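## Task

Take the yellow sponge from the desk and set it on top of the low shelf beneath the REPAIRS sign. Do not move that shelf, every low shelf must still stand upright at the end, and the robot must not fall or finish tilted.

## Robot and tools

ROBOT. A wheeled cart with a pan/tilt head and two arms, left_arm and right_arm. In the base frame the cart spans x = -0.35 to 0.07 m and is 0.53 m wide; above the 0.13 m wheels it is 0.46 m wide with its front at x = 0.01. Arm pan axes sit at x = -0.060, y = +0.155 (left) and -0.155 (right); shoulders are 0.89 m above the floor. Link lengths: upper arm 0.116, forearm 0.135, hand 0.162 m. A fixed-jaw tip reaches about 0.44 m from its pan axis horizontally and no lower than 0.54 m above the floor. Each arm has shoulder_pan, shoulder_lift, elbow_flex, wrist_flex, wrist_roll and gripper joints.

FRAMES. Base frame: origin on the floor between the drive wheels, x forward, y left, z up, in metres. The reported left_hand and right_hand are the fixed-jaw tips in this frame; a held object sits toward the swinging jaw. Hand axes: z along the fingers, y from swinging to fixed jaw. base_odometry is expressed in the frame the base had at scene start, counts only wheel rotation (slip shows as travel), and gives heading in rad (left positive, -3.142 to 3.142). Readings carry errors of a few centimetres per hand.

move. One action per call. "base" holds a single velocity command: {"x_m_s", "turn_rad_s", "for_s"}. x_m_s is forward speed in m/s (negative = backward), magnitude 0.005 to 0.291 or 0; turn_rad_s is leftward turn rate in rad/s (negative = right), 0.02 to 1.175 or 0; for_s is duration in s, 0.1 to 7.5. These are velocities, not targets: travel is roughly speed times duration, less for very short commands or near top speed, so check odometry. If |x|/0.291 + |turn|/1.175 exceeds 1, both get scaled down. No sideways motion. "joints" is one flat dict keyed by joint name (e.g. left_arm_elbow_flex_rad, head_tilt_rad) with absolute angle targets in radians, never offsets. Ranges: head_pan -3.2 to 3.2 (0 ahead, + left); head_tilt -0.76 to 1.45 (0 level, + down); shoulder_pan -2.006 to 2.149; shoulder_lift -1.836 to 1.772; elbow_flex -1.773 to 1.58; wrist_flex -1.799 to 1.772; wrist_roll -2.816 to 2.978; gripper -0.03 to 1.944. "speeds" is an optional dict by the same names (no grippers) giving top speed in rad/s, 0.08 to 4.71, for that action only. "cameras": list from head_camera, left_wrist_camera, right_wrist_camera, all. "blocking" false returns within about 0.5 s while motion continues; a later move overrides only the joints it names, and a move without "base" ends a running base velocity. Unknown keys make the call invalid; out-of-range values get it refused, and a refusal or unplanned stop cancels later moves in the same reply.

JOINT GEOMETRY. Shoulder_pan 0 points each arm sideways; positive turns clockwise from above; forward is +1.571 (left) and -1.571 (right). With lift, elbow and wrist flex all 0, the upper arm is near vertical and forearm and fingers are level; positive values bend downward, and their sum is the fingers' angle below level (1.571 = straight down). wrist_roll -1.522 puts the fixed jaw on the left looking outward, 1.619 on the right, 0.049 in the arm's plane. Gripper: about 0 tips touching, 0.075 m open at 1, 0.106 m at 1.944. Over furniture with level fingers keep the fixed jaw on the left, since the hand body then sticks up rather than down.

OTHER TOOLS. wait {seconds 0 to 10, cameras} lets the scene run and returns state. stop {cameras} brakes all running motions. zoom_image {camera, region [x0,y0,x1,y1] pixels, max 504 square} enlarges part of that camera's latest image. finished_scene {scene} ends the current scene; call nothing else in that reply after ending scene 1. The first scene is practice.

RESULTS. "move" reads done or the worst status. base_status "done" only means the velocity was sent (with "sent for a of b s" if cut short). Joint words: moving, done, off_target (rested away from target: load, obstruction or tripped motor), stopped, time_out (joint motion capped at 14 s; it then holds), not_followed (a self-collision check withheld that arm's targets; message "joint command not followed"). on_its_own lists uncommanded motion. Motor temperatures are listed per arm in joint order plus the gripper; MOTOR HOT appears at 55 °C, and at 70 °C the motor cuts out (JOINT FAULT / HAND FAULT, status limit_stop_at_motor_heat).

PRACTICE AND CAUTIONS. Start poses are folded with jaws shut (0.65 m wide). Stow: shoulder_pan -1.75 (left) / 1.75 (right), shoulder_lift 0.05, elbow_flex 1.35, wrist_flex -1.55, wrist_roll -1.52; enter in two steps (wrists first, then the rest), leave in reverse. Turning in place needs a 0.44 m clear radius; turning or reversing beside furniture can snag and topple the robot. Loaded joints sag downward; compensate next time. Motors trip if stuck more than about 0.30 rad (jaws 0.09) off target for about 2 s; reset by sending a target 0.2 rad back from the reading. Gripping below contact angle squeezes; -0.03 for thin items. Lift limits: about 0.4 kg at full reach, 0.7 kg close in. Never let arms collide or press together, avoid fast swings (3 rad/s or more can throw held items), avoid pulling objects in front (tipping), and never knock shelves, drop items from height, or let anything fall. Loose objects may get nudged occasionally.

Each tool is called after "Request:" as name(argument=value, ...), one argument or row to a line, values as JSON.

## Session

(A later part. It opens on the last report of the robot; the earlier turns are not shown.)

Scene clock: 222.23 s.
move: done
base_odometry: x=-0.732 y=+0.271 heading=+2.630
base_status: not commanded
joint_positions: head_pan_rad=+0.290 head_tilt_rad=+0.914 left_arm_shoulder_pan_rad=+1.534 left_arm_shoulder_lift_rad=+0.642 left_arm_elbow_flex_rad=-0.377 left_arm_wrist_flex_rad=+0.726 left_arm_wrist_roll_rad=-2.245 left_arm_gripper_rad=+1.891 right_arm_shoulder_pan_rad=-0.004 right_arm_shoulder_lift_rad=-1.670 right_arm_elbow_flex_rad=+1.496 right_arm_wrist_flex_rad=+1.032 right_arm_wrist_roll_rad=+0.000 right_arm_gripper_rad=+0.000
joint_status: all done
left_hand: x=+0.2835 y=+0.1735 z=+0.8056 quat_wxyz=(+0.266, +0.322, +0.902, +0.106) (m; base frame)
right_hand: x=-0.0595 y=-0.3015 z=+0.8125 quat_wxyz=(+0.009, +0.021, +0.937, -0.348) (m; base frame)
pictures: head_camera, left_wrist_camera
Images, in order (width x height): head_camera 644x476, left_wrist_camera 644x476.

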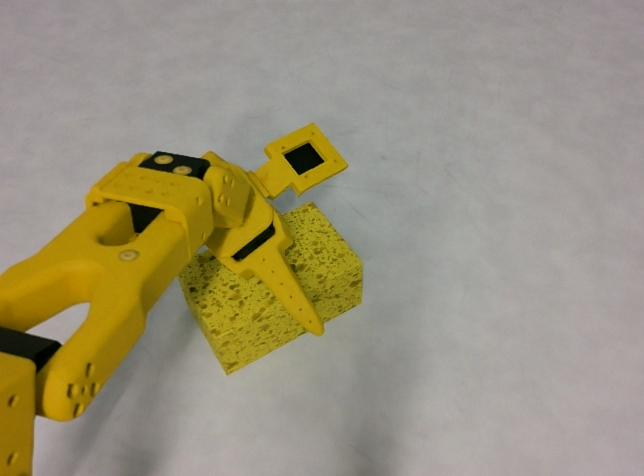

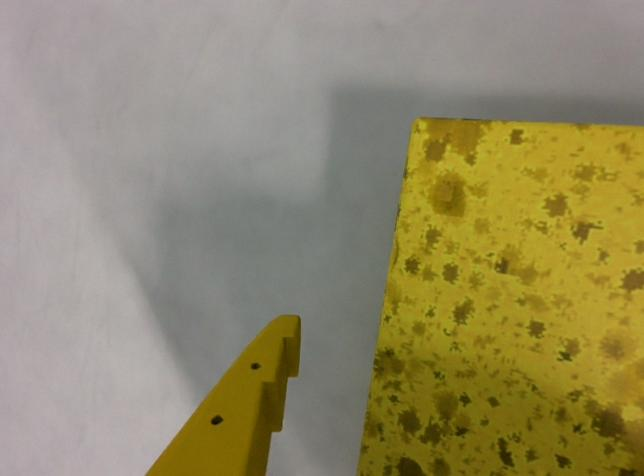

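Request:
move(
  joints={"left_arm_shoulder_pan_rad":1.57,"left_arm_shoulder_lift_rad":0.69,"left_arm_elbow_flex_rad":-0.25,"left_arm_wrist_flex_rad":0.56},
  speeds={"left_arm_shoulder_lift_rad":0.2,"left_arm_elbow_flex_rad":0.3,"left_arm_wrist_flex_rad":0.3},
  cameras=["head_camera","left_wrist_camera"],
)

Scene clock: 232.00 s.
move: done
base_odometry: x=-0.732 y=+0.271 heading=+2.630
base_status: not commanded
joint_positions: head_pan_rad=+0.290 head_tilt_rad=+0.914 left_arm_shoulder_pan_rad=+1.569 left_arm_shoulder_lift_rad=+0.682 left_arm_elbow_flex_rad=-0.262 left_arm_wrist_flex_rad=+0.585 left_arm_wrist_roll_rad=-2.245 left_arm_gripper_rad=+1.896 right_arm_shoulder_pan_rad=-0.004 right_arm_shoulder_lift_rad=-1.670 right_arm_elbow_flex_rad=+1.496 right_arm_wrist_flex_rad=+1.032 right_arm_wrist_roll_rad=+0.000 right_arm_gripper_rad=+0.000
joint_status: all done
left_hand: x=+0.2787 y=+0.1614 z=+0.7808 quat_wxyz=(+0.261, +0.339, +0.898, +0.099) (m; base frame)
right_hand: x=-0.0595 y=-0.3015 z=+0.8125 quat_wxyz=(+0.009, +0.021, +0.937, -0.348) (m; base frame)
pictures: head_camera, left_wrist_camera
Images, in order (width x height): head_camera 644x476, left_wrist_camera 644x476.

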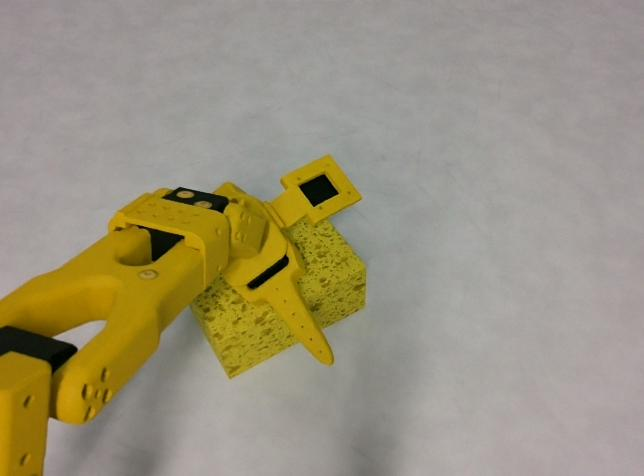

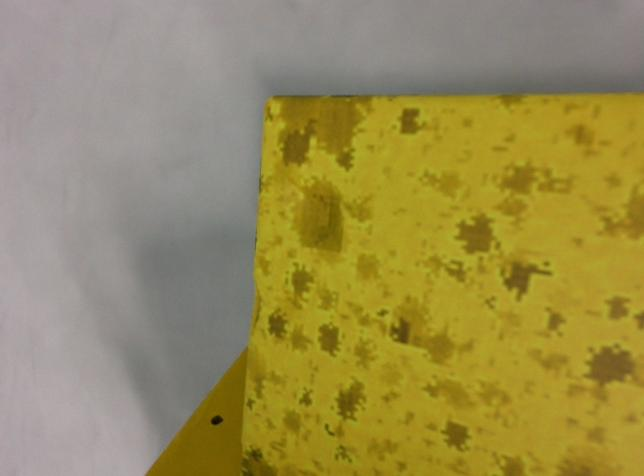

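Request:
move(
  joints={"left_arm_shoulder_lift_rad":0.715,"left_arm_elbow_flex_rad":-0.2,"left_arm_wrist_flex_rad":0.52},
  speeds={"left_arm_shoulder_lift_rad":0.2,"left_arm_elbow_flex_rad":0.3,"left_arm_wrist_flex_rad":0.3},
)

Request:
move(
  joints={"left_arm_gripper_rad":0.5},
  cameras=["head_camera","left_wrist_camera"],
)

Scene clock: 240.63 s.
move: done
base_odometry: x=-0.732 y=+0.271 heading=+2.630
base_status: not commanded
joint_positions: head_pan_rad=+0.290 head_tilt_rad=+0.914 left_arm_shoulder_pan_rad=+1.569 left_arm_shoulder_lift_rad=+0.679 left_arm_elbow_flex_rad=-0.236 left_arm_wrist_flex_rad=+0.547 left_arm_wrist_roll_rad=-2.245 left_arm_gripper_rad=+1.898 right_arm_shoulder_pan_rad=-0.004 right_arm_shoulder_lift_rad=-1.670 right_arm_elbow_flex_rad=+1.496 right_arm_wrist_flex_rad=+1.032 right_arm_wrist_roll_rad=+0.000 right_arm_gripper_rad=+0.000
joint_status: all done
left_hand: x=+0.2793 y=+0.1614 z=+0.7796 quat_wxyz=(+0.268, +0.338, +0.896, +0.102) (m; base frame)
right_hand: x=-0.0595 y=-0.3015 z=+0.8125 quat_wxyz=(+0.009, +0.021, +0.937, -0.348) (m; base frame)
pictures: none

Scene clock: 241.87 s.
move: off_target
base_odometry: x=-0.733 y=+0.271 heading=+2.630
base_status: not commanded
joint_positions: head_pan_rad=+0.290 head_tilt_rad=+0.914 left_arm_shoulder_pan_rad=+1.580 left_arm_shoulder_lift_rad=+0.619 left_arm_elbow_flex_rad=-0.240 left_arm_wrist_flex_rad=+0.537 left_arm_wrist_roll_rad=-2.243 left_arm_gripper_rad=+1.025 right_arm_shoulder_pan_rad=+0.000 right_arm_shoulder_lift_rad=-1.670 right_arm_elbow_flex_rad=+1.496 right_arm_wrist_flex_rad=+1.032 right_arm_wrist_roll_rad=+0.000 right_arm_gripper_rad=+0.000
joint_status: left_arm_gripper_rad off_target (ended at +1.025, target +0.500)
left_hand: x=+0.2876 y=+0.1577 z=+0.8002 quat_wxyz=(+0.302, +0.338, +0.884, +0.112) (m; base frame)
right_hand: x=-0.0600 y=-0.3015 z=+0.8125 quat_wxyz=(+0.009, +0.023, +0.937, -0.348) (m; base frame)
pictures: head_camera, left_wrist_camera
Images, in order (width x height): head_camera 644x476, left_wrist_camera 644x476.

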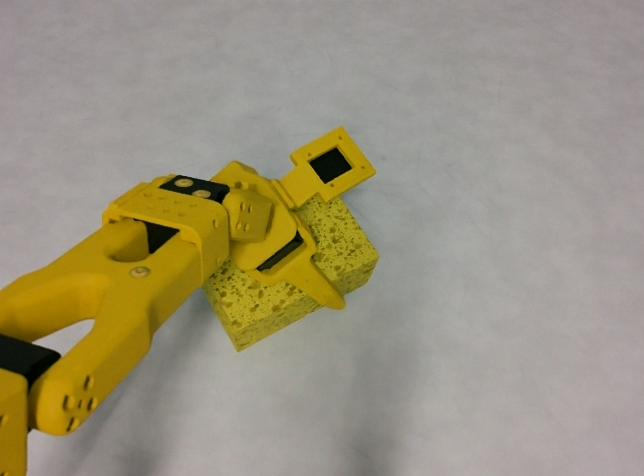

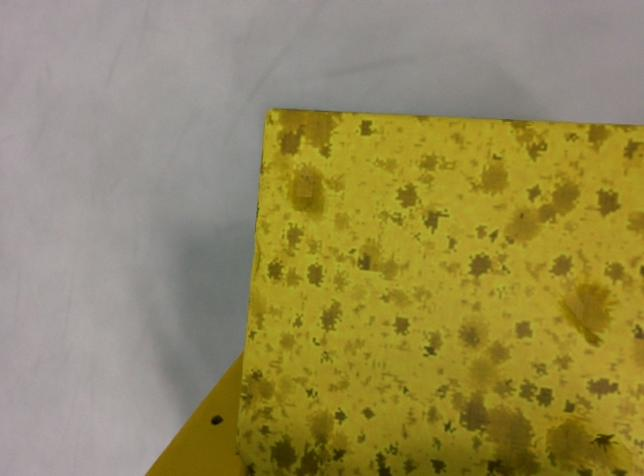

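Request:
move(
  joints={"left_arm_shoulder_lift_rad":0.35,"left_arm_elbow_flex_rad":-0.3,"left_arm_wrist_flex_rad":0.7},
  speeds={"left_arm_shoulder_lift_rad":0.4,"left_arm_elbow_flex_rad":0.3,"left_arm_wrist_flex_rad":0.3},
  cameras=["head_camera","left_wrist_camera"],
)

Scene clock: 250.87 s.
move: done
base_odometry: x=-0.733 y=+0.271 heading=+2.630
base_status: not commanded
joint_positions: head_pan_rad=+0.290 head_tilt_rad=+0.914 left_arm_shoulder_pan_rad=+1.576 left_arm_shoulder_lift_rad=+0.418 left_arm_elbow_flex_rad=-0.286 left_arm_wrist_flex_rad=+0.697 left_arm_wrist_roll_rad=-2.245 left_arm_gripper_rad=+1.034 right_arm_shoulder_pan_rad=+0.000 right_arm_shoulder_lift_rad=-1.670 right_arm_elbow_flex_rad=+1.496 right_arm_wrist_flex_rad=+1.032 right_arm_wrist_roll_rad=+0.000 right_arm_gripper_rad=+0.000
joint_status: all done
left_hand: x=+0.2884 y=+0.1592 z=+0.8581 quat_wxyz=(+0.340, +0.332, +0.871, +0.127) (m; base frame)
right_hand: x=-0.0600 y=-0.3015 z=+0.8125 quat_wxyz=(+0.009, +0.023, +0.937, -0.348) (m; base frame)
pictures: head_camera, left_wrist_camera
Images, in order (width x height): head_camera 644x476, left_wrist_camera 644x476.

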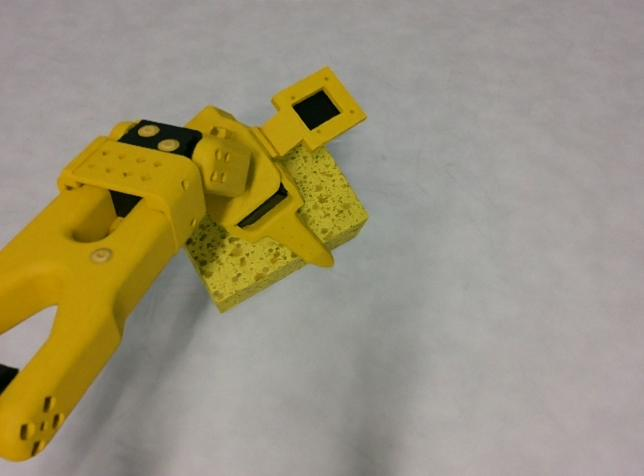

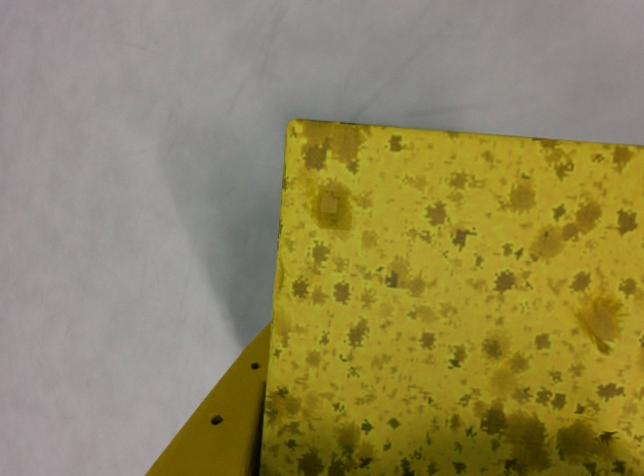

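Request:
move(
  joints={"left_arm_shoulder_lift_rad":0.0,"left_arm_elbow_flex_rad":-0.1,"left_arm_wrist_flex_rad":0.95},
  speeds={"left_arm_shoulder_lift_rad":0.4,"left_arm_elbow_flex_rad":0.3,"left_arm_wrist_flex_rad":0.3},
)

Request:
move(
  base={"x_m_s":-0.1,"for_s":2.5},
)

Request:
move(
  base={"turn_rad_s":-0.2,"for_s":1.3},
  joints={"head_pan_rad":2.3,"head_tilt_rad":0.7},
  cameras=["head_camera"],
)

Request:
move(
  joints={"head_pan_rad":0.2,"head_tilt_rad":0.7},
  cameras=["head_camera"],
)

Scene clock: 287.47 s.
move: done
base_odometry: x=-0.733 y=+0.271 heading=+2.630
base_status: not commanded
joint_positions: head_pan_rad=+0.290 head_tilt_rad=+0.914 left_arm_shoulder_pan_rad=+1.576 left_arm_shoulder_lift_rad=+0.056 left_arm_elbow_flex_rad=-0.096 left_arm_wrist_flex_rad=+0.947 left_arm_wrist_roll_rad=-2.245 left_arm_gripper_rad=+1.034 right_arm_shoulder_pan_rad=+0.000 right_arm_shoulder_lift_rad=-1.670 right_arm_elbow_flex_rad=+1.496 right_arm_wrist_flex_rad=+1.032 right_arm_wrist_roll_rad=+0.000 right_arm_gripper_rad=+0.000
joint_status: all done
left_hand: x=+0.2422 y=+0.1595 z=+0.8922 quat_wxyz=(+0.305, +0.336, +0.883, +0.115) (m; base frame)
right_hand: x=-0.0600 y=-0.3015 z=+0.8125 quat_wxyz=(+0.009, +0.023, +0.937, -0.348) (m; base frame)
pictures: none

Scene clock: 290.93 s.
move: done
base_odometry: x=-0.516 y=+0.149 heading=+2.633
base_status: done (sent for 2.5 of 2.5 s)
joint_positions: head_pan_rad=+0.290 head_tilt_rad=+0.914 left_arm_shoulder_pan_rad=+1.576 left_arm_shoulder_lift_rad=+0.054 left_arm_elbow_flex_rad=-0.096 left_arm_wrist_flex_rad=+0.947 left_arm_wrist_roll_rad=-2.245 left_arm_gripper_rad=+1.034 right_arm_shoulder_pan_rad=+0.001 right_arm_shoulder_lift_rad=-1.670 right_arm_elbow_flex_rad=+1.496 right_arm_wrist_flex_rad=+1.032 right_arm_wrist_roll_rad=+0.000 right_arm_gripper_rad=+0.000
joint_status: not commanded
left_hand: x=+0.2422 y=+0.1595 z=+0.8926 quat_wxyz=(+0.306, +0.336, +0.883, +0.115) (m; base frame)
right_hand: x=-0.0602 y=-0.3015 z=+0.8125 quat_wxyz=(+0.008, +0.023, +0.937, -0.348) (m; base frame)
pictures: none

Scene clock: 293.07 s.
move: done
base_odometry: x=-0.516 y=+0.149 heading=+2.370
base_status: done (sent for 1.3 of 1.3 s)
joint_positions: head_pan_rad=+2.289 head_tilt_rad=+0.713 left_arm_shoulder_pan_rad=+1.574 left_arm_shoulder_lift_rad=+0.054 left_arm_elbow_flex_rad=-0.096 left_arm_wrist_flex_rad=+0.947 left_arm_wrist_roll_rad=-2.245 left_arm_gripper_rad=+1.034 right_arm_shoulder_pan_rad=+0.003 right_arm_shoulder_lift_rad=-1.670 right_arm_elbow_flex_rad=+1.496 right_arm_wrist_flex_rad=+1.032 right_arm_wrist_roll_rad=+0.000 right_arm_gripper_rad=+0.000
joint_status: all done
left_hand: x=+0.2422 y=+0.1599 z=+0.8926 quat_wxyz=(+0.306, +0.336, +0.884, +0.115) (m; base frame)
right_hand: x=-0.0604 y=-0.3015 z=+0.8125 quat_wxyz=(+0.008, +0.024, +0.937, -0.348) (m; base frame)
pictures: head_camera
Images, in order (width x height): head_camera 644x476.

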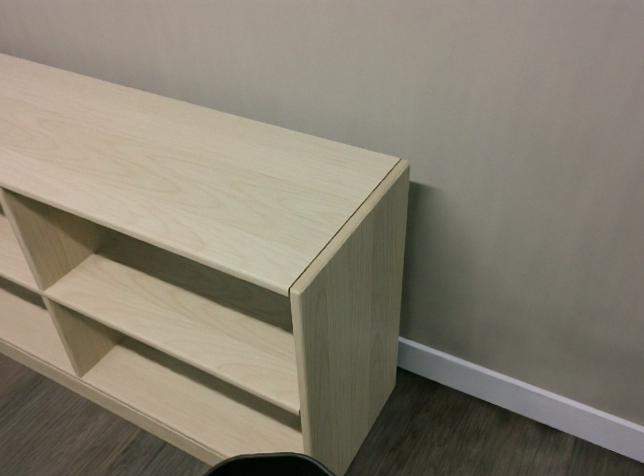

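Scene clock: 295.27 s.
move: done
base_odometry: x=-0.516 y=+0.149 heading=+2.370
base_status: not commanded
joint_positions: head_pan_rad=+0.209 head_tilt_rad=+0.713 left_arm_shoulder_pan_rad=+1.574 left_arm_shoulder_lift_rad=+0.054 left_arm_elbow_flex_rad=-0.096 left_arm_wrist_flex_rad=+0.947 left_arm_wrist_roll_rad=-2.245 left_arm_gripper_rad=+1.034 right_arm_shoulder_pan_rad=+0.003 right_arm_shoulder_lift_rad=-1.670 right_arm_elbow_flex_rad=+1.496 right_arm_wrist_flex_rad=+1.032 right_arm_wrist_roll_rad=+0.000 right_arm_gripper_rad=+0.000
joint_status: all done
left_hand: x=+0.2422 y=+0.1599 z=+0.8926 quat_wxyz=(+0.306, +0.336, +0.884, +0.115) (m; base frame)
right_hand: x=-0.0604 y=-0.3015 z=+0.8125 quat_wxyz=(+0.008, +0.024, +0.937, -0.348) (m; base frame)
pictures: head_camera
Images, in order (width x height): head_camera 644x476.

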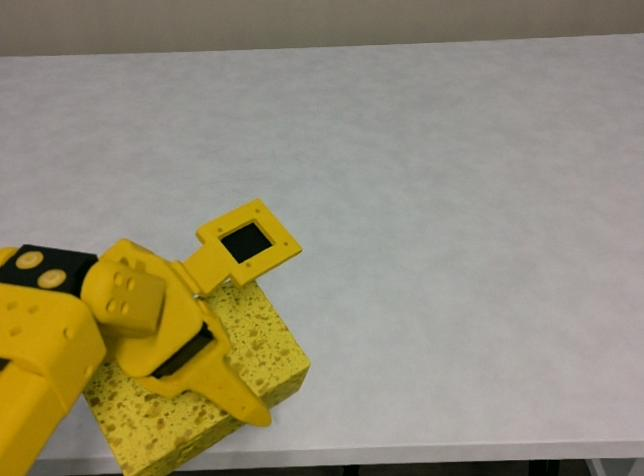

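Request:
move(
  base={"x_m_s":-0.12,"for_s":3.3},
)

Request:
move(
  base={"turn_rad_s":0.2,"for_s":1.3},
  joints={"head_pan_rad":1.57,"head_tilt_rad":1.1},
  cameras=["head_camera"],
)

Request:
move(
  joints={"head_pan_rad":2.6,"head_tilt_rad":0.9},
  cameras=["head_camera"],
)

Request:
move(
  joints={"head_pan_rad":2.1,"head_tilt_rad":-0.1},
  cameras=["head_camera"],
)

Scene clock: 316.83 s.
move: done
base_odometry: x=-0.233 y=-0.128 heading=+2.368
base_status: done (sent for 3.3 of 3.3 s)
joint_positions: head_pan_rad=+0.209 head_tilt_rad=+0.713 left_arm_shoulder_pan_rad=+1.572 left_arm_shoulder_lift_rad=+0.054 left_arm_elbow_flex_rad=-0.096 left_arm_wrist_flex_rad=+0.947 left_arm_wrist_roll_rad=-2.245 left_arm_gripper_rad=+1.034 right_arm_shoulder_pan_rad=-0.004 right_arm_shoulder_lift_rad=-1.670 right_arm_elbow_flex_rad=+1.496 right_arm_wrist_flex_rad=+1.032 right_arm_wrist_roll_rad=+0.000 right_arm_gripper_rad=+0.000
joint_status: not commanded
left_hand: x=+0.2422 y=+0.1604 z=+0.8926 quat_wxyz=(+0.306, +0.335, +0.884, +0.115) (m; base frame)
right_hand: x=-0.0595 y=-0.3015 z=+0.8125 quat_wxyz=(+0.009, +0.021, +0.937, -0.348) (m; base frame)
pictures: none

Scene clock: 318.67 s.
move: done
base_odometry: x=-0.233 y=-0.128 heading=+2.630
base_status: done (sent for 1.3 of 1.3 s)
joint_positions: head_pan_rad=+1.560 head_tilt_rad=+1.094 left_arm_shoulder_pan_rad=+1.565 left_arm_shoulder_lift_rad=+0.054 left_arm_elbow_flex_rad=-0.096 left_arm_wrist_flex_rad=+0.947 left_arm_wrist_roll_rad=-2.245 left_arm_gripper_rad=+1.034 right_arm_shoulder_pan_rad=-0.004 right_arm_shoulder_lift_rad=-1.670 right_arm_elbow_flex_rad=+1.496 right_arm_wrist_flex_rad=+1.032 right_arm_wrist_roll_rad=+0.000 right_arm_gripper_rad=+0.000
joint_status: all done
left_hand: x=+0.2421 y=+0.1627 z=+0.8926 quat_wxyz=(+0.305, +0.332, +0.885, +0.116) (m; base frame)
right_hand: x=-0.0595 y=-0.3015 z=+0.8125 quat_wxyz=(+0.009, +0.021, +0.937, -0.348) (m; base frame)
pictures: head_camera
Images, in order (width x height): head_camera 644x476.

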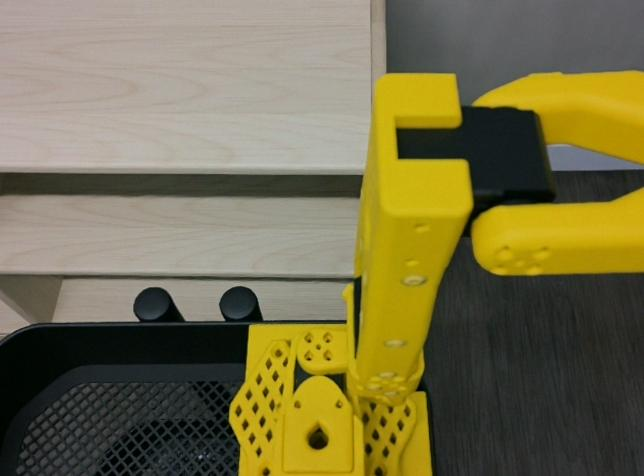

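Scene clock: 320.17 s.
move: done
base_odometry: x=-0.233 y=-0.128 heading=+2.630
base_status: not commanded
joint_positions: head_pan_rad=+2.589 head_tilt_rad=+0.914 left_arm_shoulder_pan_rad=+1.565 left_arm_shoulder_lift_rad=+0.054 left_arm_elbow_flex_rad=-0.096 left_arm_wrist_flex_rad=+0.947 left_arm_wrist_roll_rad=-2.245 left_arm_gripper_rad=+1.034 right_arm_shoulder_pan_rad=-0.004 right_arm_shoulder_lift_rad=-1.670 right_arm_elbow_flex_rad=+1.496 right_arm_wrist_flex_rad=+1.032 right_arm_wrist_roll_rad=+0.000 right_arm_gripper_rad=+0.000
joint_status: all done
left_hand: x=+0.2421 y=+0.1627 z=+0.8926 quat_wxyz=(+0.305, +0.332, +0.885, +0.116) (m; base frame)
right_hand: x=-0.0595 y=-0.3015 z=+0.8125 quat_wxyz=(+0.009, +0.021, +0.937, -0.348) (m; base frame)
pictures: head_camera
Images, in order (width x height): head_camera 644x476.

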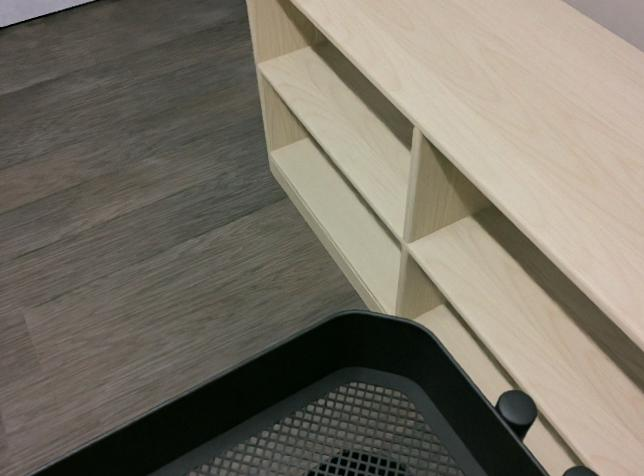

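Scene clock: 321.63 s.
move: done
base_odometry: x=-0.233 y=-0.128 heading=+2.630
base_status: not commanded
joint_positions: head_pan_rad=+2.109 head_tilt_rad=-0.090 left_arm_shoulder_pan_rad=+1.565 left_arm_shoulder_lift_rad=+0.054 left_arm_elbow_flex_rad=-0.096 left_arm_wrist_flex_rad=+0.947 left_arm_wrist_roll_rad=-2.245 left_arm_gripper_rad=+1.034 right_arm_shoulder_pan_rad=-0.004 right_arm_shoulder_lift_rad=-1.670 right_arm_elbow_flex_rad=+1.496 right_arm_wrist_flex_rad=+1.032 right_arm_wrist_roll_rad=+0.000 right_arm_gripper_rad=+0.000
joint_status: all done
left_hand: x=+0.2421 y=+0.1627 z=+0.8926 quat_wxyz=(+0.305, +0.332, +0.885, +0.116) (m; base frame)
right_hand: x=-0.0595 y=-0.3015 z=+0.8125 quat_wxyz=(+0.009, +0.021, +0.937, -0.348) (m; base frame)
pictures: head_camera
Images, in order (width x height): head_camera 644x476.

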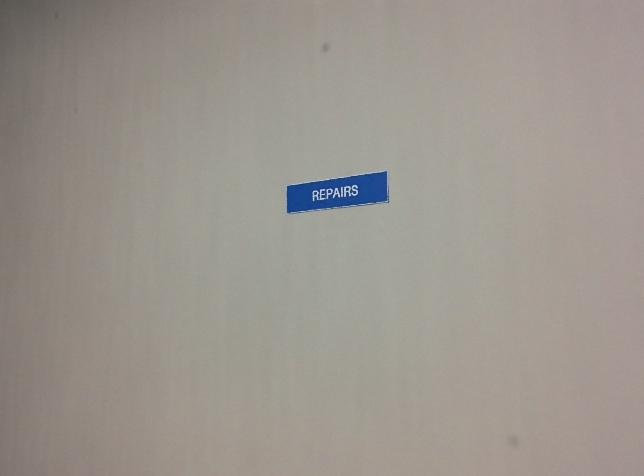

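Request:
move(
  base={"x_m_s":-0.15,"for_s":3.2},
)

Request:
move(
  base={"turn_rad_s":0.2,"for_s":1.3},
  joints={"head_pan_rad":1.57,"head_tilt_rad":1.1},
)

Request:
move(
  base={"x_m_s":0.1,"for_s":3.8},
  cameras=["head_camera"],
)

Request:
move(
  base={"turn_rad_s":-0.2,"for_s":1.3},
  cameras=["head_camera"],
)

Scene clock: 339.50 s.
move: done
base_odometry: x=+0.186 y=-0.362 heading=+2.632
base_status: done (sent for 3.2 of 3.2 s)
joint_positions: head_pan_rad=+2.109 head_tilt_rad=-0.090 left_arm_shoulder_pan_rad=+1.565 left_arm_shoulder_lift_rad=+0.054 left_arm_elbow_flex_rad=-0.096 left_arm_wrist_flex_rad=+0.947 left_arm_wrist_roll_rad=-2.245 left_arm_gripper_rad=+1.034 right_arm_shoulder_pan_rad=-0.002 right_arm_shoulder_lift_rad=-1.670 right_arm_elbow_flex_rad=+1.496 right_arm_wrist_flex_rad=+1.032 right_arm_wrist_roll_rad=+0.000 right_arm_gripper_rad=+0.000
joint_status: not commanded
left_hand: x=+0.2421 y=+0.1627 z=+0.8926 quat_wxyz=(+0.305, +0.332, +0.885, +0.116) (m; base frame)
right_hand: x=-0.0597 y=-0.3015 z=+0.8125 quat_wxyz=(+0.009, +0.022, +0.937, -0.348) (m; base frame)
pictures: none

Scene clock: 341.37 s.
move: done
base_odometry: x=+0.186 y=-0.362 heading=+2.890
base_status: done (sent for 1.3 of 1.3 s)
joint_positions: head_pan_rad=+1.580 head_tilt_rad=+1.094 left_arm_shoulder_pan_rad=+1.566 left_arm_shoulder_lift_rad=+0.054 left_arm_elbow_flex_rad=-0.096 left_arm_wrist_flex_rad=+0.947 left_arm_wrist_roll_rad=-2.245 left_arm_gripper_rad=+1.034 right_arm_shoulder_pan_rad=+0.004 right_arm_shoulder_lift_rad=-1.670 right_arm_elbow_flex_rad=+1.496 right_arm_wrist_flex_rad=+1.032 right_arm_wrist_roll_rad=+0.000 right_arm_gripper_rad=+0.000
joint_status: all done
left_hand: x=+0.2421 y=+0.1622 z=+0.8926 quat_wxyz=(+0.305, +0.332, +0.885, +0.116) (m; base frame)
right_hand: x=-0.0606 y=-0.3015 z=+0.8125 quat_wxyz=(+0.008, +0.025, +0.937, -0.348) (m; base frame)
pictures: none

Scene clock: 346.03 s.
move: done
base_odometry: x=-0.183 y=-0.268 heading=+2.892
base_status: done (sent for 3.8 of 3.8 s)
joint_positions: head_pan_rad=+1.580 head_tilt_rad=+1.094 left_arm_shoulder_pan_rad=+1.565 left_arm_shoulder_lift_rad=+0.054 left_arm_elbow_flex_rad=-0.096 left_arm_wrist_flex_rad=+0.947 left_arm_wrist_roll_rad=-2.245 left_arm_gripper_rad=+1.034 right_arm_shoulder_pan_rad=+0.001 right_arm_shoulder_lift_rad=-1.670 right_arm_elbow_flex_rad=+1.496 right_arm_wrist_flex_rad=+1.032 right_arm_wrist_roll_rad=+0.000 right_arm_gripper_rad=+0.000
joint_status: not commanded
left_hand: x=+0.2421 y=+0.1627 z=+0.8926 quat_wxyz=(+0.305, +0.332, +0.885, +0.116) (m; base frame)
right_hand: x=-0.0602 y=-0.3015 z=+0.8125 quat_wxyz=(+0.008, +0.023, +0.937, -0.348) (m; base frame)
pictures: head_camera
Images, in order (width x height): head_camera 644x476.

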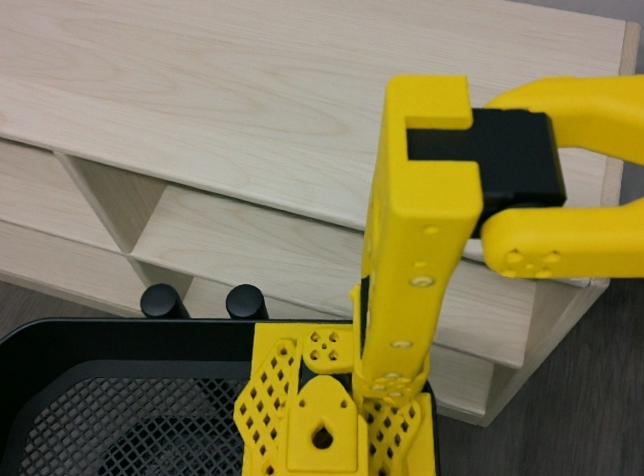

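Scene clock: 347.87 s.
move: done
base_odometry: x=-0.183 y=-0.268 heading=+2.630
base_status: done (sent for 1.3 of 1.3 s)
joint_positions: head_pan_rad=+1.580 head_tilt_rad=+1.094 left_arm_shoulder_pan_rad=+1.571 left_arm_shoulder_lift_rad=+0.054 left_arm_elbow_flex_rad=-0.096 left_arm_wrist_flex_rad=+0.947 left_arm_wrist_roll_rad=-2.245 left_arm_gripper_rad=+1.034 right_arm_shoulder_pan_rad=+0.001 right_arm_shoulder_lift_rad=-1.670 right_arm_elbow_flex_rad=+1.496 right_arm_wrist_flex_rad=+1.032 right_arm_wrist_roll_rad=+0.000 right_arm_gripper_rad=+0.000
joint_status: not commanded
left_hand: x=+0.2422 y=+0.1609 z=+0.8926 quat_wxyz=(+0.306, +0.334, +0.884, +0.116) (m; base frame)
right_hand: x=-0.0602 y=-0.3015 z=+0.8125 quat_wxyz=(+0.008, +0.023, +0.937, -0.348) (m; base frame)
pictures: head_camera
Images, in order (width x height): head_camera 644x476.

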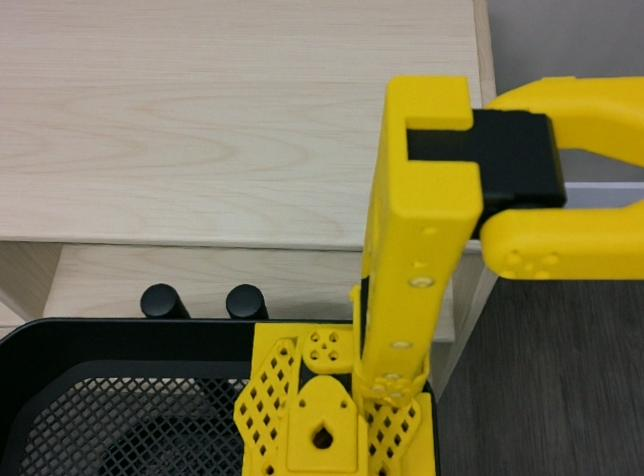

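Request:
move(
  joints={"left_arm_shoulder_pan_rad":0.0,"head_pan_rad":1.3,"head_tilt_rad":0.9},
  speeds={"left_arm_shoulder_pan_rad":0.5},
)

Request:
move(
  joints={"left_arm_shoulder_lift_rad":0.84,"left_arm_elbow_flex_rad":-0.13,"left_arm_wrist_flex_rad":0.17},
  speeds={"left_arm_shoulder_lift_rad":0.4,"left_arm_elbow_flex_rad":0.2,"left_arm_wrist_flex_rad":0.4},
  cameras=["head_camera","left_wrist_camera"],
)

Scene clock: 365.77 s.
move: done
base_odometry: x=-0.183 y=-0.268 heading=+2.630
base_status: not commanded
joint_positions: head_pan_rad=+1.310 head_tilt_rad=+0.914 left_arm_shoulder_pan_rad=+0.005 left_arm_shoulder_lift_rad=+0.054 left_arm_elbow_flex_rad=-0.096 left_arm_wrist_flex_rad=+0.947 left_arm_wrist_roll_rad=-2.245 left_arm_gripper_rad=+1.034 right_arm_shoulder_pan_rad=+0.003 right_arm_shoulder_lift_rad=-1.670 right_arm_elbow_flex_rad=+1.496 right_arm_wrist_flex_rad=+1.032 right_arm_wrist_roll_rad=+0.000 right_arm_gripper_rad=+0.000
joint_status: all done
left_hand: x=-0.0645 y=+0.4572 z=+0.8926 quat_wxyz=(+0.135, -0.387, +0.862, +0.298) (m; base frame)
right_hand: x=-0.0604 y=-0.3015 z=+0.8125 quat_wxyz=(+0.008, +0.024, +0.937, -0.348) (m; base frame)
pictures: none

Scene clock: 368.33 s.
move: done
base_odometry: x=-0.183 y=-0.268 heading=+2.630
base_status: not commanded
joint_positions: head_pan_rad=+1.310 head_tilt_rad=+0.914 left_arm_shoulder_pan_rad=+0.005 left_arm_shoulder_lift_rad=+0.855 left_arm_elbow_flex_rad=-0.096 left_arm_wrist_flex_rad=+0.181 left_arm_wrist_roll_rad=-2.245 left_arm_gripper_rad=+1.034 right_arm_shoulder_pan_rad=+0.003 right_arm_shoulder_lift_rad=-1.670 right_arm_elbow_flex_rad=+1.496 right_arm_wrist_flex_rad=+1.032 right_arm_wrist_roll_rad=+0.000 right_arm_gripper_rad=+0.000
joint_status: all done
left_hand: x=-0.0643 y=+0.4889 z=+0.7310 quat_wxyz=(+0.128, -0.389, +0.867, +0.282) (m; base frame)
right_hand: x=-0.0604 y=-0.3015 z=+0.8125 quat_wxyz=(+0.008, +0.024, +0.937, -0.348) (m; base frame)
pictures: head_camera, left_wrist_camera
Images, in order (width x height): head_camera 644x476, left_wrist_camera 644x476.

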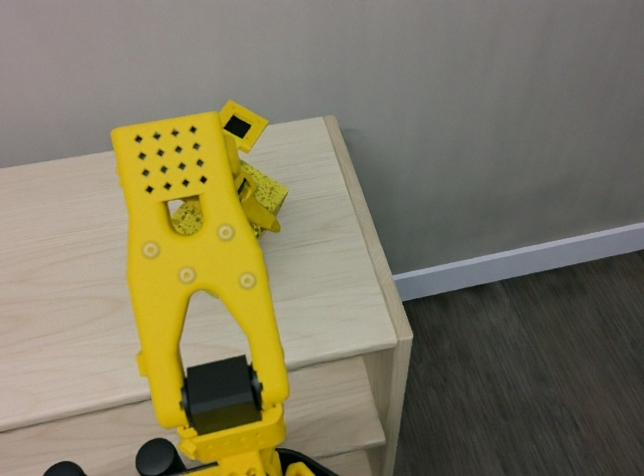

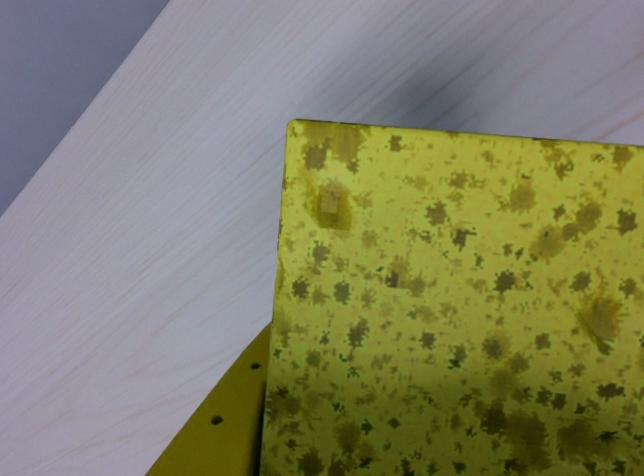

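Request:
move(
  joints={"left_arm_shoulder_lift_rad":1.46,"left_arm_elbow_flex_rad":-0.64,"left_arm_wrist_flex_rad":0.1},
  speeds={"left_arm_shoulder_lift_rad":0.3,"left_arm_elbow_flex_rad":0.3,"left_arm_wrist_flex_rad":0.1},
  cameras=["head_camera","left_wrist_camera"],
)

Scene clock: 377.00 s.
move: done
base_odometry: x=-0.183 y=-0.268 heading=+2.630
base_status: not commanded
joint_positions: head_pan_rad=+1.310 head_tilt_rad=+0.914 left_arm_shoulder_pan_rad=+0.005 left_arm_shoulder_lift_rad=+1.453 left_arm_elbow_flex_rad=-0.630 left_arm_wrist_flex_rad=+0.108 left_arm_wrist_roll_rad=-2.245 left_arm_gripper_rad=+1.034 right_arm_shoulder_pan_rad=+0.003 right_arm_shoulder_lift_rad=-1.670 right_arm_elbow_flex_rad=+1.496 right_arm_wrist_flex_rad=+1.032 right_arm_wrist_roll_rad=+0.000 right_arm_gripper_rad=+0.000
joint_status: all done
left_hand: x=-0.0643 y=+0.4959 z=+0.6582 quat_wxyz=(+0.130, -0.388, +0.866, +0.286) (m; base frame)
right_hand: x=-0.0604 y=-0.3015 z=+0.8125 quat_wxyz=(+0.008, +0.024, +0.937, -0.348) (m; base frame)
pictures: head_camera, left_wrist_camera
Images, in order (width x height): head_camera 644x476, left_wrist_camera 644x476.

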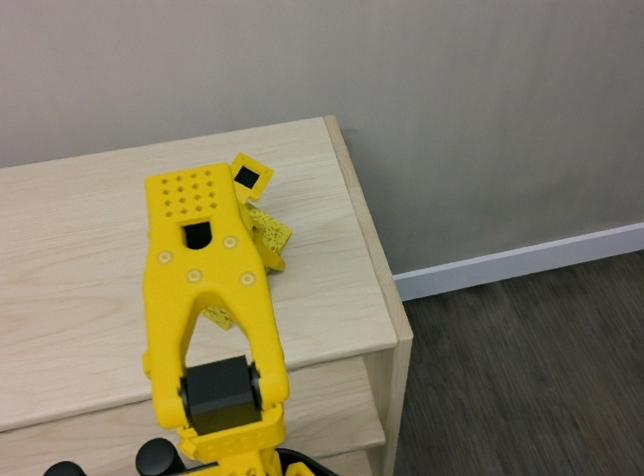

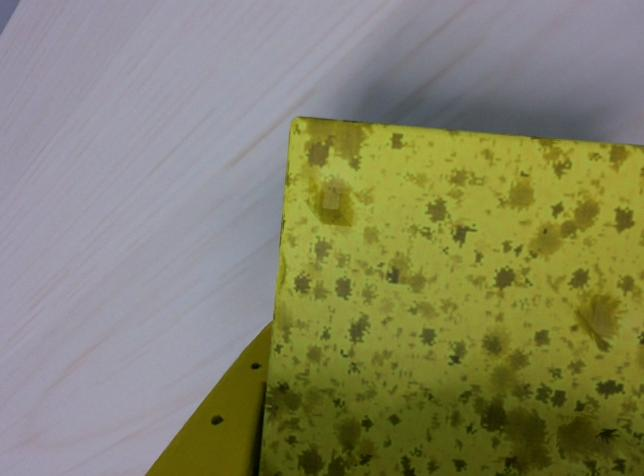

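Request:
move(
  joints={"left_arm_shoulder_lift_rad":1.56,"left_arm_wrist_flex_rad":0.01},
  speeds={"left_arm_shoulder_lift_rad":0.1,"left_arm_wrist_flex_rad":0.1},
  cameras=["left_wrist_camera"],
)

Request:
move(
  joints={"left_arm_shoulder_lift_rad":1.62,"left_arm_wrist_flex_rad":-0.05},
  speeds={"left_arm_shoulder_lift_rad":0.1,"left_arm_wrist_flex_rad":0.1},
  cameras=["left_wrist_camera"],
)

Scene clock: 389.23 s.
move: done
base_odometry: x=-0.183 y=-0.268 heading=+2.630
base_status: not commanded
joint_positions: head_pan_rad=+1.310 head_tilt_rad=+0.914 left_arm_shoulder_pan_rad=+0.006 left_arm_shoulder_lift_rad=+1.493 left_arm_elbow_flex_rad=-0.642 left_arm_wrist_flex_rad=+0.011 left_arm_wrist_roll_rad=-2.245 left_arm_gripper_rad=+1.034 right_arm_shoulder_pan_rad=+0.003 right_arm_shoulder_lift_rad=-1.670 right_arm_elbow_flex_rad=+1.496 right_arm_wrist_flex_rad=+1.032 right_arm_wrist_roll_rad=+0.000 right_arm_gripper_rad=+0.000
joint_status: all done
left_hand: x=-0.0637 y=+0.5010 z=+0.6582 quat_wxyz=(+0.144, -0.383, +0.856, +0.316) (m; base frame)
right_hand: x=-0.0604 y=-0.3015 z=+0.8125 quat_wxyz=(+0.008, +0.024, +0.937, -0.348) (m; base frame)
pictures: left_wrist_camera
Images, in order (width x height): left_wrist_camera 644x476.

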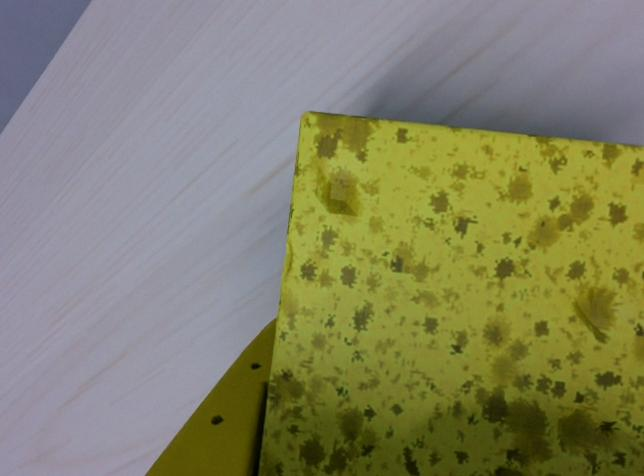

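Scene clock: 390.20 s.
move: off_target
base_odometry: x=-0.183 y=-0.268 heading=+2.630
base_status: not commanded
joint_positions: head_pan_rad=+1.310 head_tilt_rad=+0.914 left_arm_shoulder_pan_rad=+0.006 left_arm_shoulder_lift_rad=+1.518 left_arm_elbow_flex_rad=-0.650 left_arm_wrist_flex_rad=-0.050 left_arm_wrist_roll_rad=-2.245 left_arm_gripper_rad=+1.034 right_arm_shoulder_pan_rad=+0.003 right_arm_shoulder_lift_rad=-1.670 right_arm_elbow_flex_rad=+1.496 right_arm_wrist_flex_rad=+1.032 right_arm_wrist_roll_rad=+0.000 right_arm_gripper_rad=+0.000
joint_status: left_arm_shoulder_lift_rad off_target (ended at +1.518, target +1.620); the others done
left_hand: x=-0.0637 y=+0.5040 z=+0.6588 quat_wxyz=(+0.152, -0.380, +0.849, +0.335) (m; base frame)
right_hand: x=-0.0604 y=-0.3015 z=+0.8125 quat_wxyz=(+0.008, +0.024, +0.937, -0.348) (m; base frame)
pictures: left_wrist_camera
Images, in order (width x height): left_wrist_camera 644x476.

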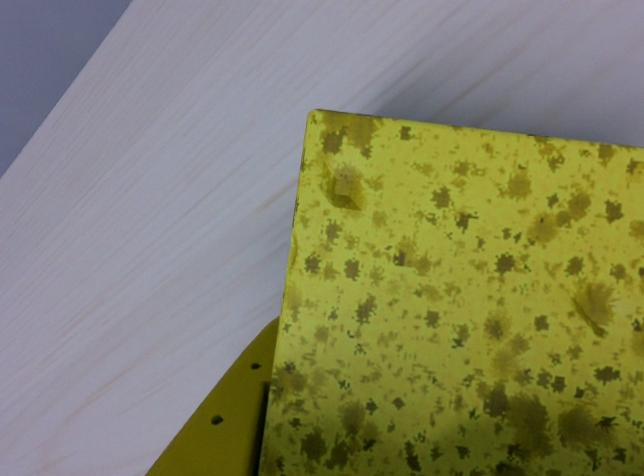

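Request:
move(
  joints={"left_arm_shoulder_lift_rad":1.48,"left_arm_elbow_flex_rad":-0.64,"left_arm_wrist_flex_rad":0.08},
  speeds={"left_arm_shoulder_lift_rad":0.2,"left_arm_wrist_flex_rad":0.2},
)

Request:
move(
  joints={"left_arm_gripper_rad":1.25},
  cameras=["left_wrist_camera","head_camera"],
)

Request:
move(
  joints={"left_arm_gripper_rad":1.9},
  cameras=["left_wrist_camera","head_camera"],
)

Scene clock: 399.13 s.
move: done
base_odometry: x=-0.183 y=-0.268 heading=+2.630
base_status: not commanded
joint_positions: head_pan_rad=+1.310 head_tilt_rad=+0.914 left_arm_shoulder_pan_rad=+0.006 left_arm_shoulder_lift_rad=+1.484 left_arm_elbow_flex_rad=-0.659 left_arm_wrist_flex_rad=+0.059 left_arm_wrist_roll_rad=-2.245 left_arm_gripper_rad=+1.034 right_arm_shoulder_pan_rad=+0.003 right_arm_shoulder_lift_rad=-1.670 right_arm_elbow_flex_rad=+1.496 right_arm_wrist_flex_rad=+1.032 right_arm_wrist_roll_rad=+0.000 right_arm_gripper_rad=+0.000
joint_status: all done
left_hand: x=-0.0637 y=+0.5011 z=+0.6594 quat_wxyz=(+0.140, -0.385, +0.859, +0.307) (m; base frame)
right_hand: x=-0.0604 y=-0.3015 z=+0.8125 quat_wxyz=(+0.008, +0.024, +0.937, -0.348) (m; base frame)
pictures: none

Scene clock: 400.10 s.
move: done
base_odometry: x=-0.183 y=-0.268 heading=+2.630
base_status: not commanded
joint_positions: head_pan_rad=+1.310 head_tilt_rad=+0.914 left_arm_shoulder_pan_rad=-0.004 left_arm_shoulder_lift_rad=+1.493 left_arm_elbow_flex_rad=-0.642 left_arm_wrist_flex_rad=+0.074 left_arm_wrist_roll_rad=-2.245 left_arm_gripper_rad=+1.244 right_arm_shoulder_pan_rad=+0.003 right_arm_shoulder_lift_rad=-1.670 right_arm_elbow_flex_rad=+1.496 right_arm_wrist_flex_rad=+1.032 right_arm_wrist_roll_rad=+0.000 right_arm_gripper_rad=+0.000
joint_status: all done
left_hand: x=-0.0674 y=+0.4933 z=+0.6517 quat_wxyz=(+0.130, -0.392, +0.863, +0.290) (m; base frame)
right_hand: x=-0.0604 y=-0.3015 z=+0.8125 quat_wxyz=(+0.008, +0.024, +0.937, -0.348) (m; base frame)
pictures: head_camera, left_wrist_camera
Images, in order (width x height): head_camera 644x476, left_wrist_camera 644x476.

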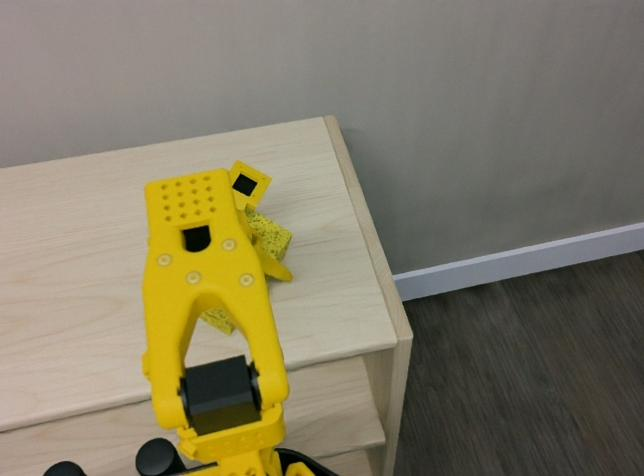

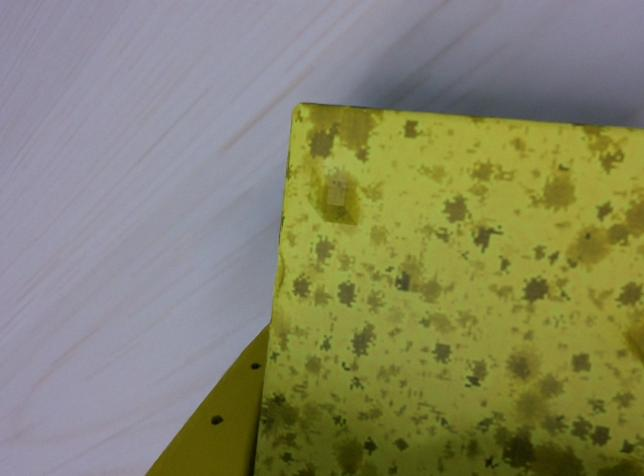

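Scene clock: 400.97 s.
move: done
base_odometry: x=-0.183 y=-0.268 heading=+2.630
base_status: not commanded
joint_positions: head_pan_rad=+1.310 head_tilt_rad=+0.914 left_arm_shoulder_pan_rad=-0.004 left_arm_shoulder_lift_rad=+1.493 left_arm_elbow_flex_rad=-0.639 left_arm_wrist_flex_rad=+0.085 left_arm_wrist_roll_rad=-2.245 left_arm_gripper_rad=+1.891 right_arm_shoulder_pan_rad=+0.003 right_arm_shoulder_lift_rad=-1.670 right_arm_elbow_flex_rad=+1.496 right_arm_wrist_flex_rad=+1.032 right_arm_wrist_roll_rad=+0.000 right_arm_gripper_rad=+0.000
joint_status: all done
left_hand: x=-0.0674 y=+0.4912 z=+0.6500 quat_wxyz=(+0.127, -0.393, +0.865, +0.284) (m; base frame)
right_hand: x=-0.0604 y=-0.3015 z=+0.8125 quat_wxyz=(+0.008, +0.024, +0.937, -0.348) (m; base frame)
pictures: head_camera, left_wrist_camera
Images, in order (width x height): head_camera 644x476, left_wrist_camera 644x476.

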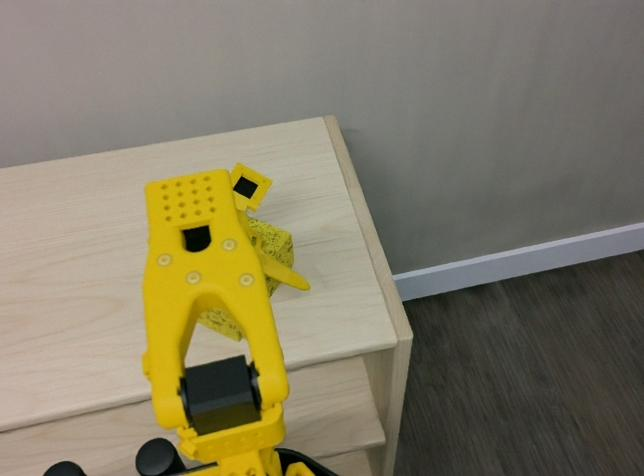

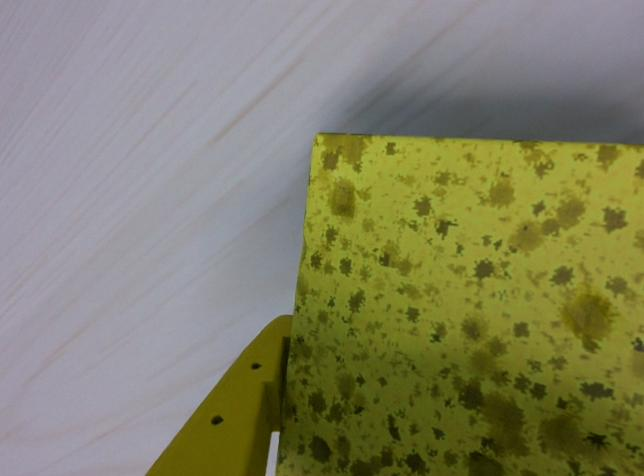

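Request:
move(
  joints={"left_arm_shoulder_lift_rad":1.0,"left_arm_elbow_flex_rad":-0.5,"left_arm_wrist_flex_rad":0.45},
  speeds={"left_arm_shoulder_lift_rad":0.4,"left_arm_elbow_flex_rad":0.15,"left_arm_wrist_flex_rad":0.3},
)

Request:
move(
  joints={"left_arm_shoulder_lift_rad":0.0,"left_arm_elbow_flex_rad":-0.1,"left_arm_wrist_flex_rad":0.6},
)

Request:
move(
  joints={"left_arm_shoulder_pan_rad":1.5},
  cameras=["head_camera"],
)

Scene clock: 409.40 s.
move: done
base_odometry: x=-0.183 y=-0.268 heading=+2.630
base_status: not commanded
joint_positions: head_pan_rad=+1.310 head_tilt_rad=+0.914 left_arm_shoulder_pan_rad=-0.004 left_arm_shoulder_lift_rad=+1.070 left_arm_elbow_flex_rad=-0.500 left_arm_wrist_flex_rad=+0.445 left_arm_wrist_roll_rad=-2.245 left_arm_gripper_rad=+1.891 right_arm_shoulder_pan_rad=+0.003 right_arm_shoulder_lift_rad=-1.670 right_arm_elbow_flex_rad=+1.496 right_arm_wrist_flex_rad=+1.032 right_arm_wrist_roll_rad=+0.000 right_arm_gripper_rad=+0.000
joint_status: all done
left_hand: x=-0.0675 y=+0.5028 z=+0.7213 quat_wxyz=(+0.112, -0.398, +0.876, +0.250) (m; base frame)
right_hand: x=-0.0604 y=-0.3015 z=+0.8125 quat_wxyz=(+0.008, +0.024, +0.937, -0.348) (m; base frame)
pictures: none

Scene clock: 410.83 s.
move: done
base_odometry: x=-0.183 y=-0.268 heading=+2.630
base_status: not commanded
joint_positions: head_pan_rad=+1.310 head_tilt_rad=+0.914 left_arm_shoulder_pan_rad=-0.004 left_arm_shoulder_lift_rad=+0.053 left_arm_elbow_flex_rad=-0.098 left_arm_wrist_flex_rad=+0.599 left_arm_wrist_roll_rad=-2.254 left_arm_gripper_rad=+1.891 right_arm_shoulder_pan_rad=+0.003 right_arm_shoulder_lift_rad=-1.670 right_arm_elbow_flex_rad=+1.496 right_arm_wrist_flex_rad=+1.032 right_arm_wrist_roll_rad=+0.000 right_arm_gripper_rad=+0.000
joint_status: all done
left_hand: x=-0.0674 y=+0.4930 z=+0.9361 quat_wxyz=(+0.197, -0.357, +0.797, +0.445) (m; base frame)
right_hand: x=-0.0604 y=-0.3015 z=+0.8125 quat_wxyz=(+0.008, +0.024, +0.937, -0.348) (m; base frame)
pictures: none

Scene clock: 412.67 s.
move: done
base_odometry: x=-0.183 y=-0.268 heading=+2.630
base_status: not commanded
joint_positions: head_pan_rad=+1.310 head_tilt_rad=+0.914 left_arm_shoulder_pan_rad=+1.494 left_arm_shoulder_lift_rad=+0.053 left_arm_elbow_flex_rad=-0.098 left_arm_wrist_flex_rad=+0.599 left_arm_wrist_roll_rad=-2.254 left_arm_gripper_rad=+1.891 right_arm_shoulder_pan_rad=+0.003 right_arm_shoulder_lift_rad=-1.670 right_arm_elbow_flex_rad=+1.496 right_arm_wrist_flex_rad=+1.032 right_arm_wrist_roll_rad=+0.000 right_arm_gripper_rad=+0.000
joint_status: all done
left_hand: x=+0.2766 y=+0.1867 z=+0.9361 quat_wxyz=(+0.448, +0.281, +0.827, +0.192) (m; base frame)
right_hand: x=-0.0604 y=-0.3015 z=+0.8125 quat_wxyz=(+0.008, +0.024, +0.937, -0.348) (m; base frame)
pictures: head_camera
Images, in order (width x height): head_camera 644x476.

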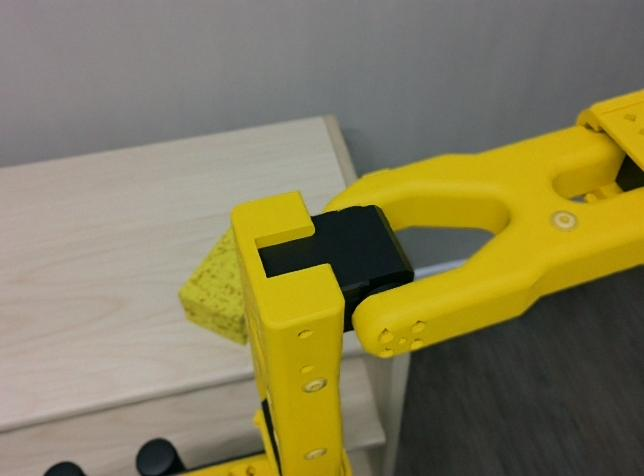

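Request:
finished_scene(
  scene=2,
)

The scene is finished: the task was done.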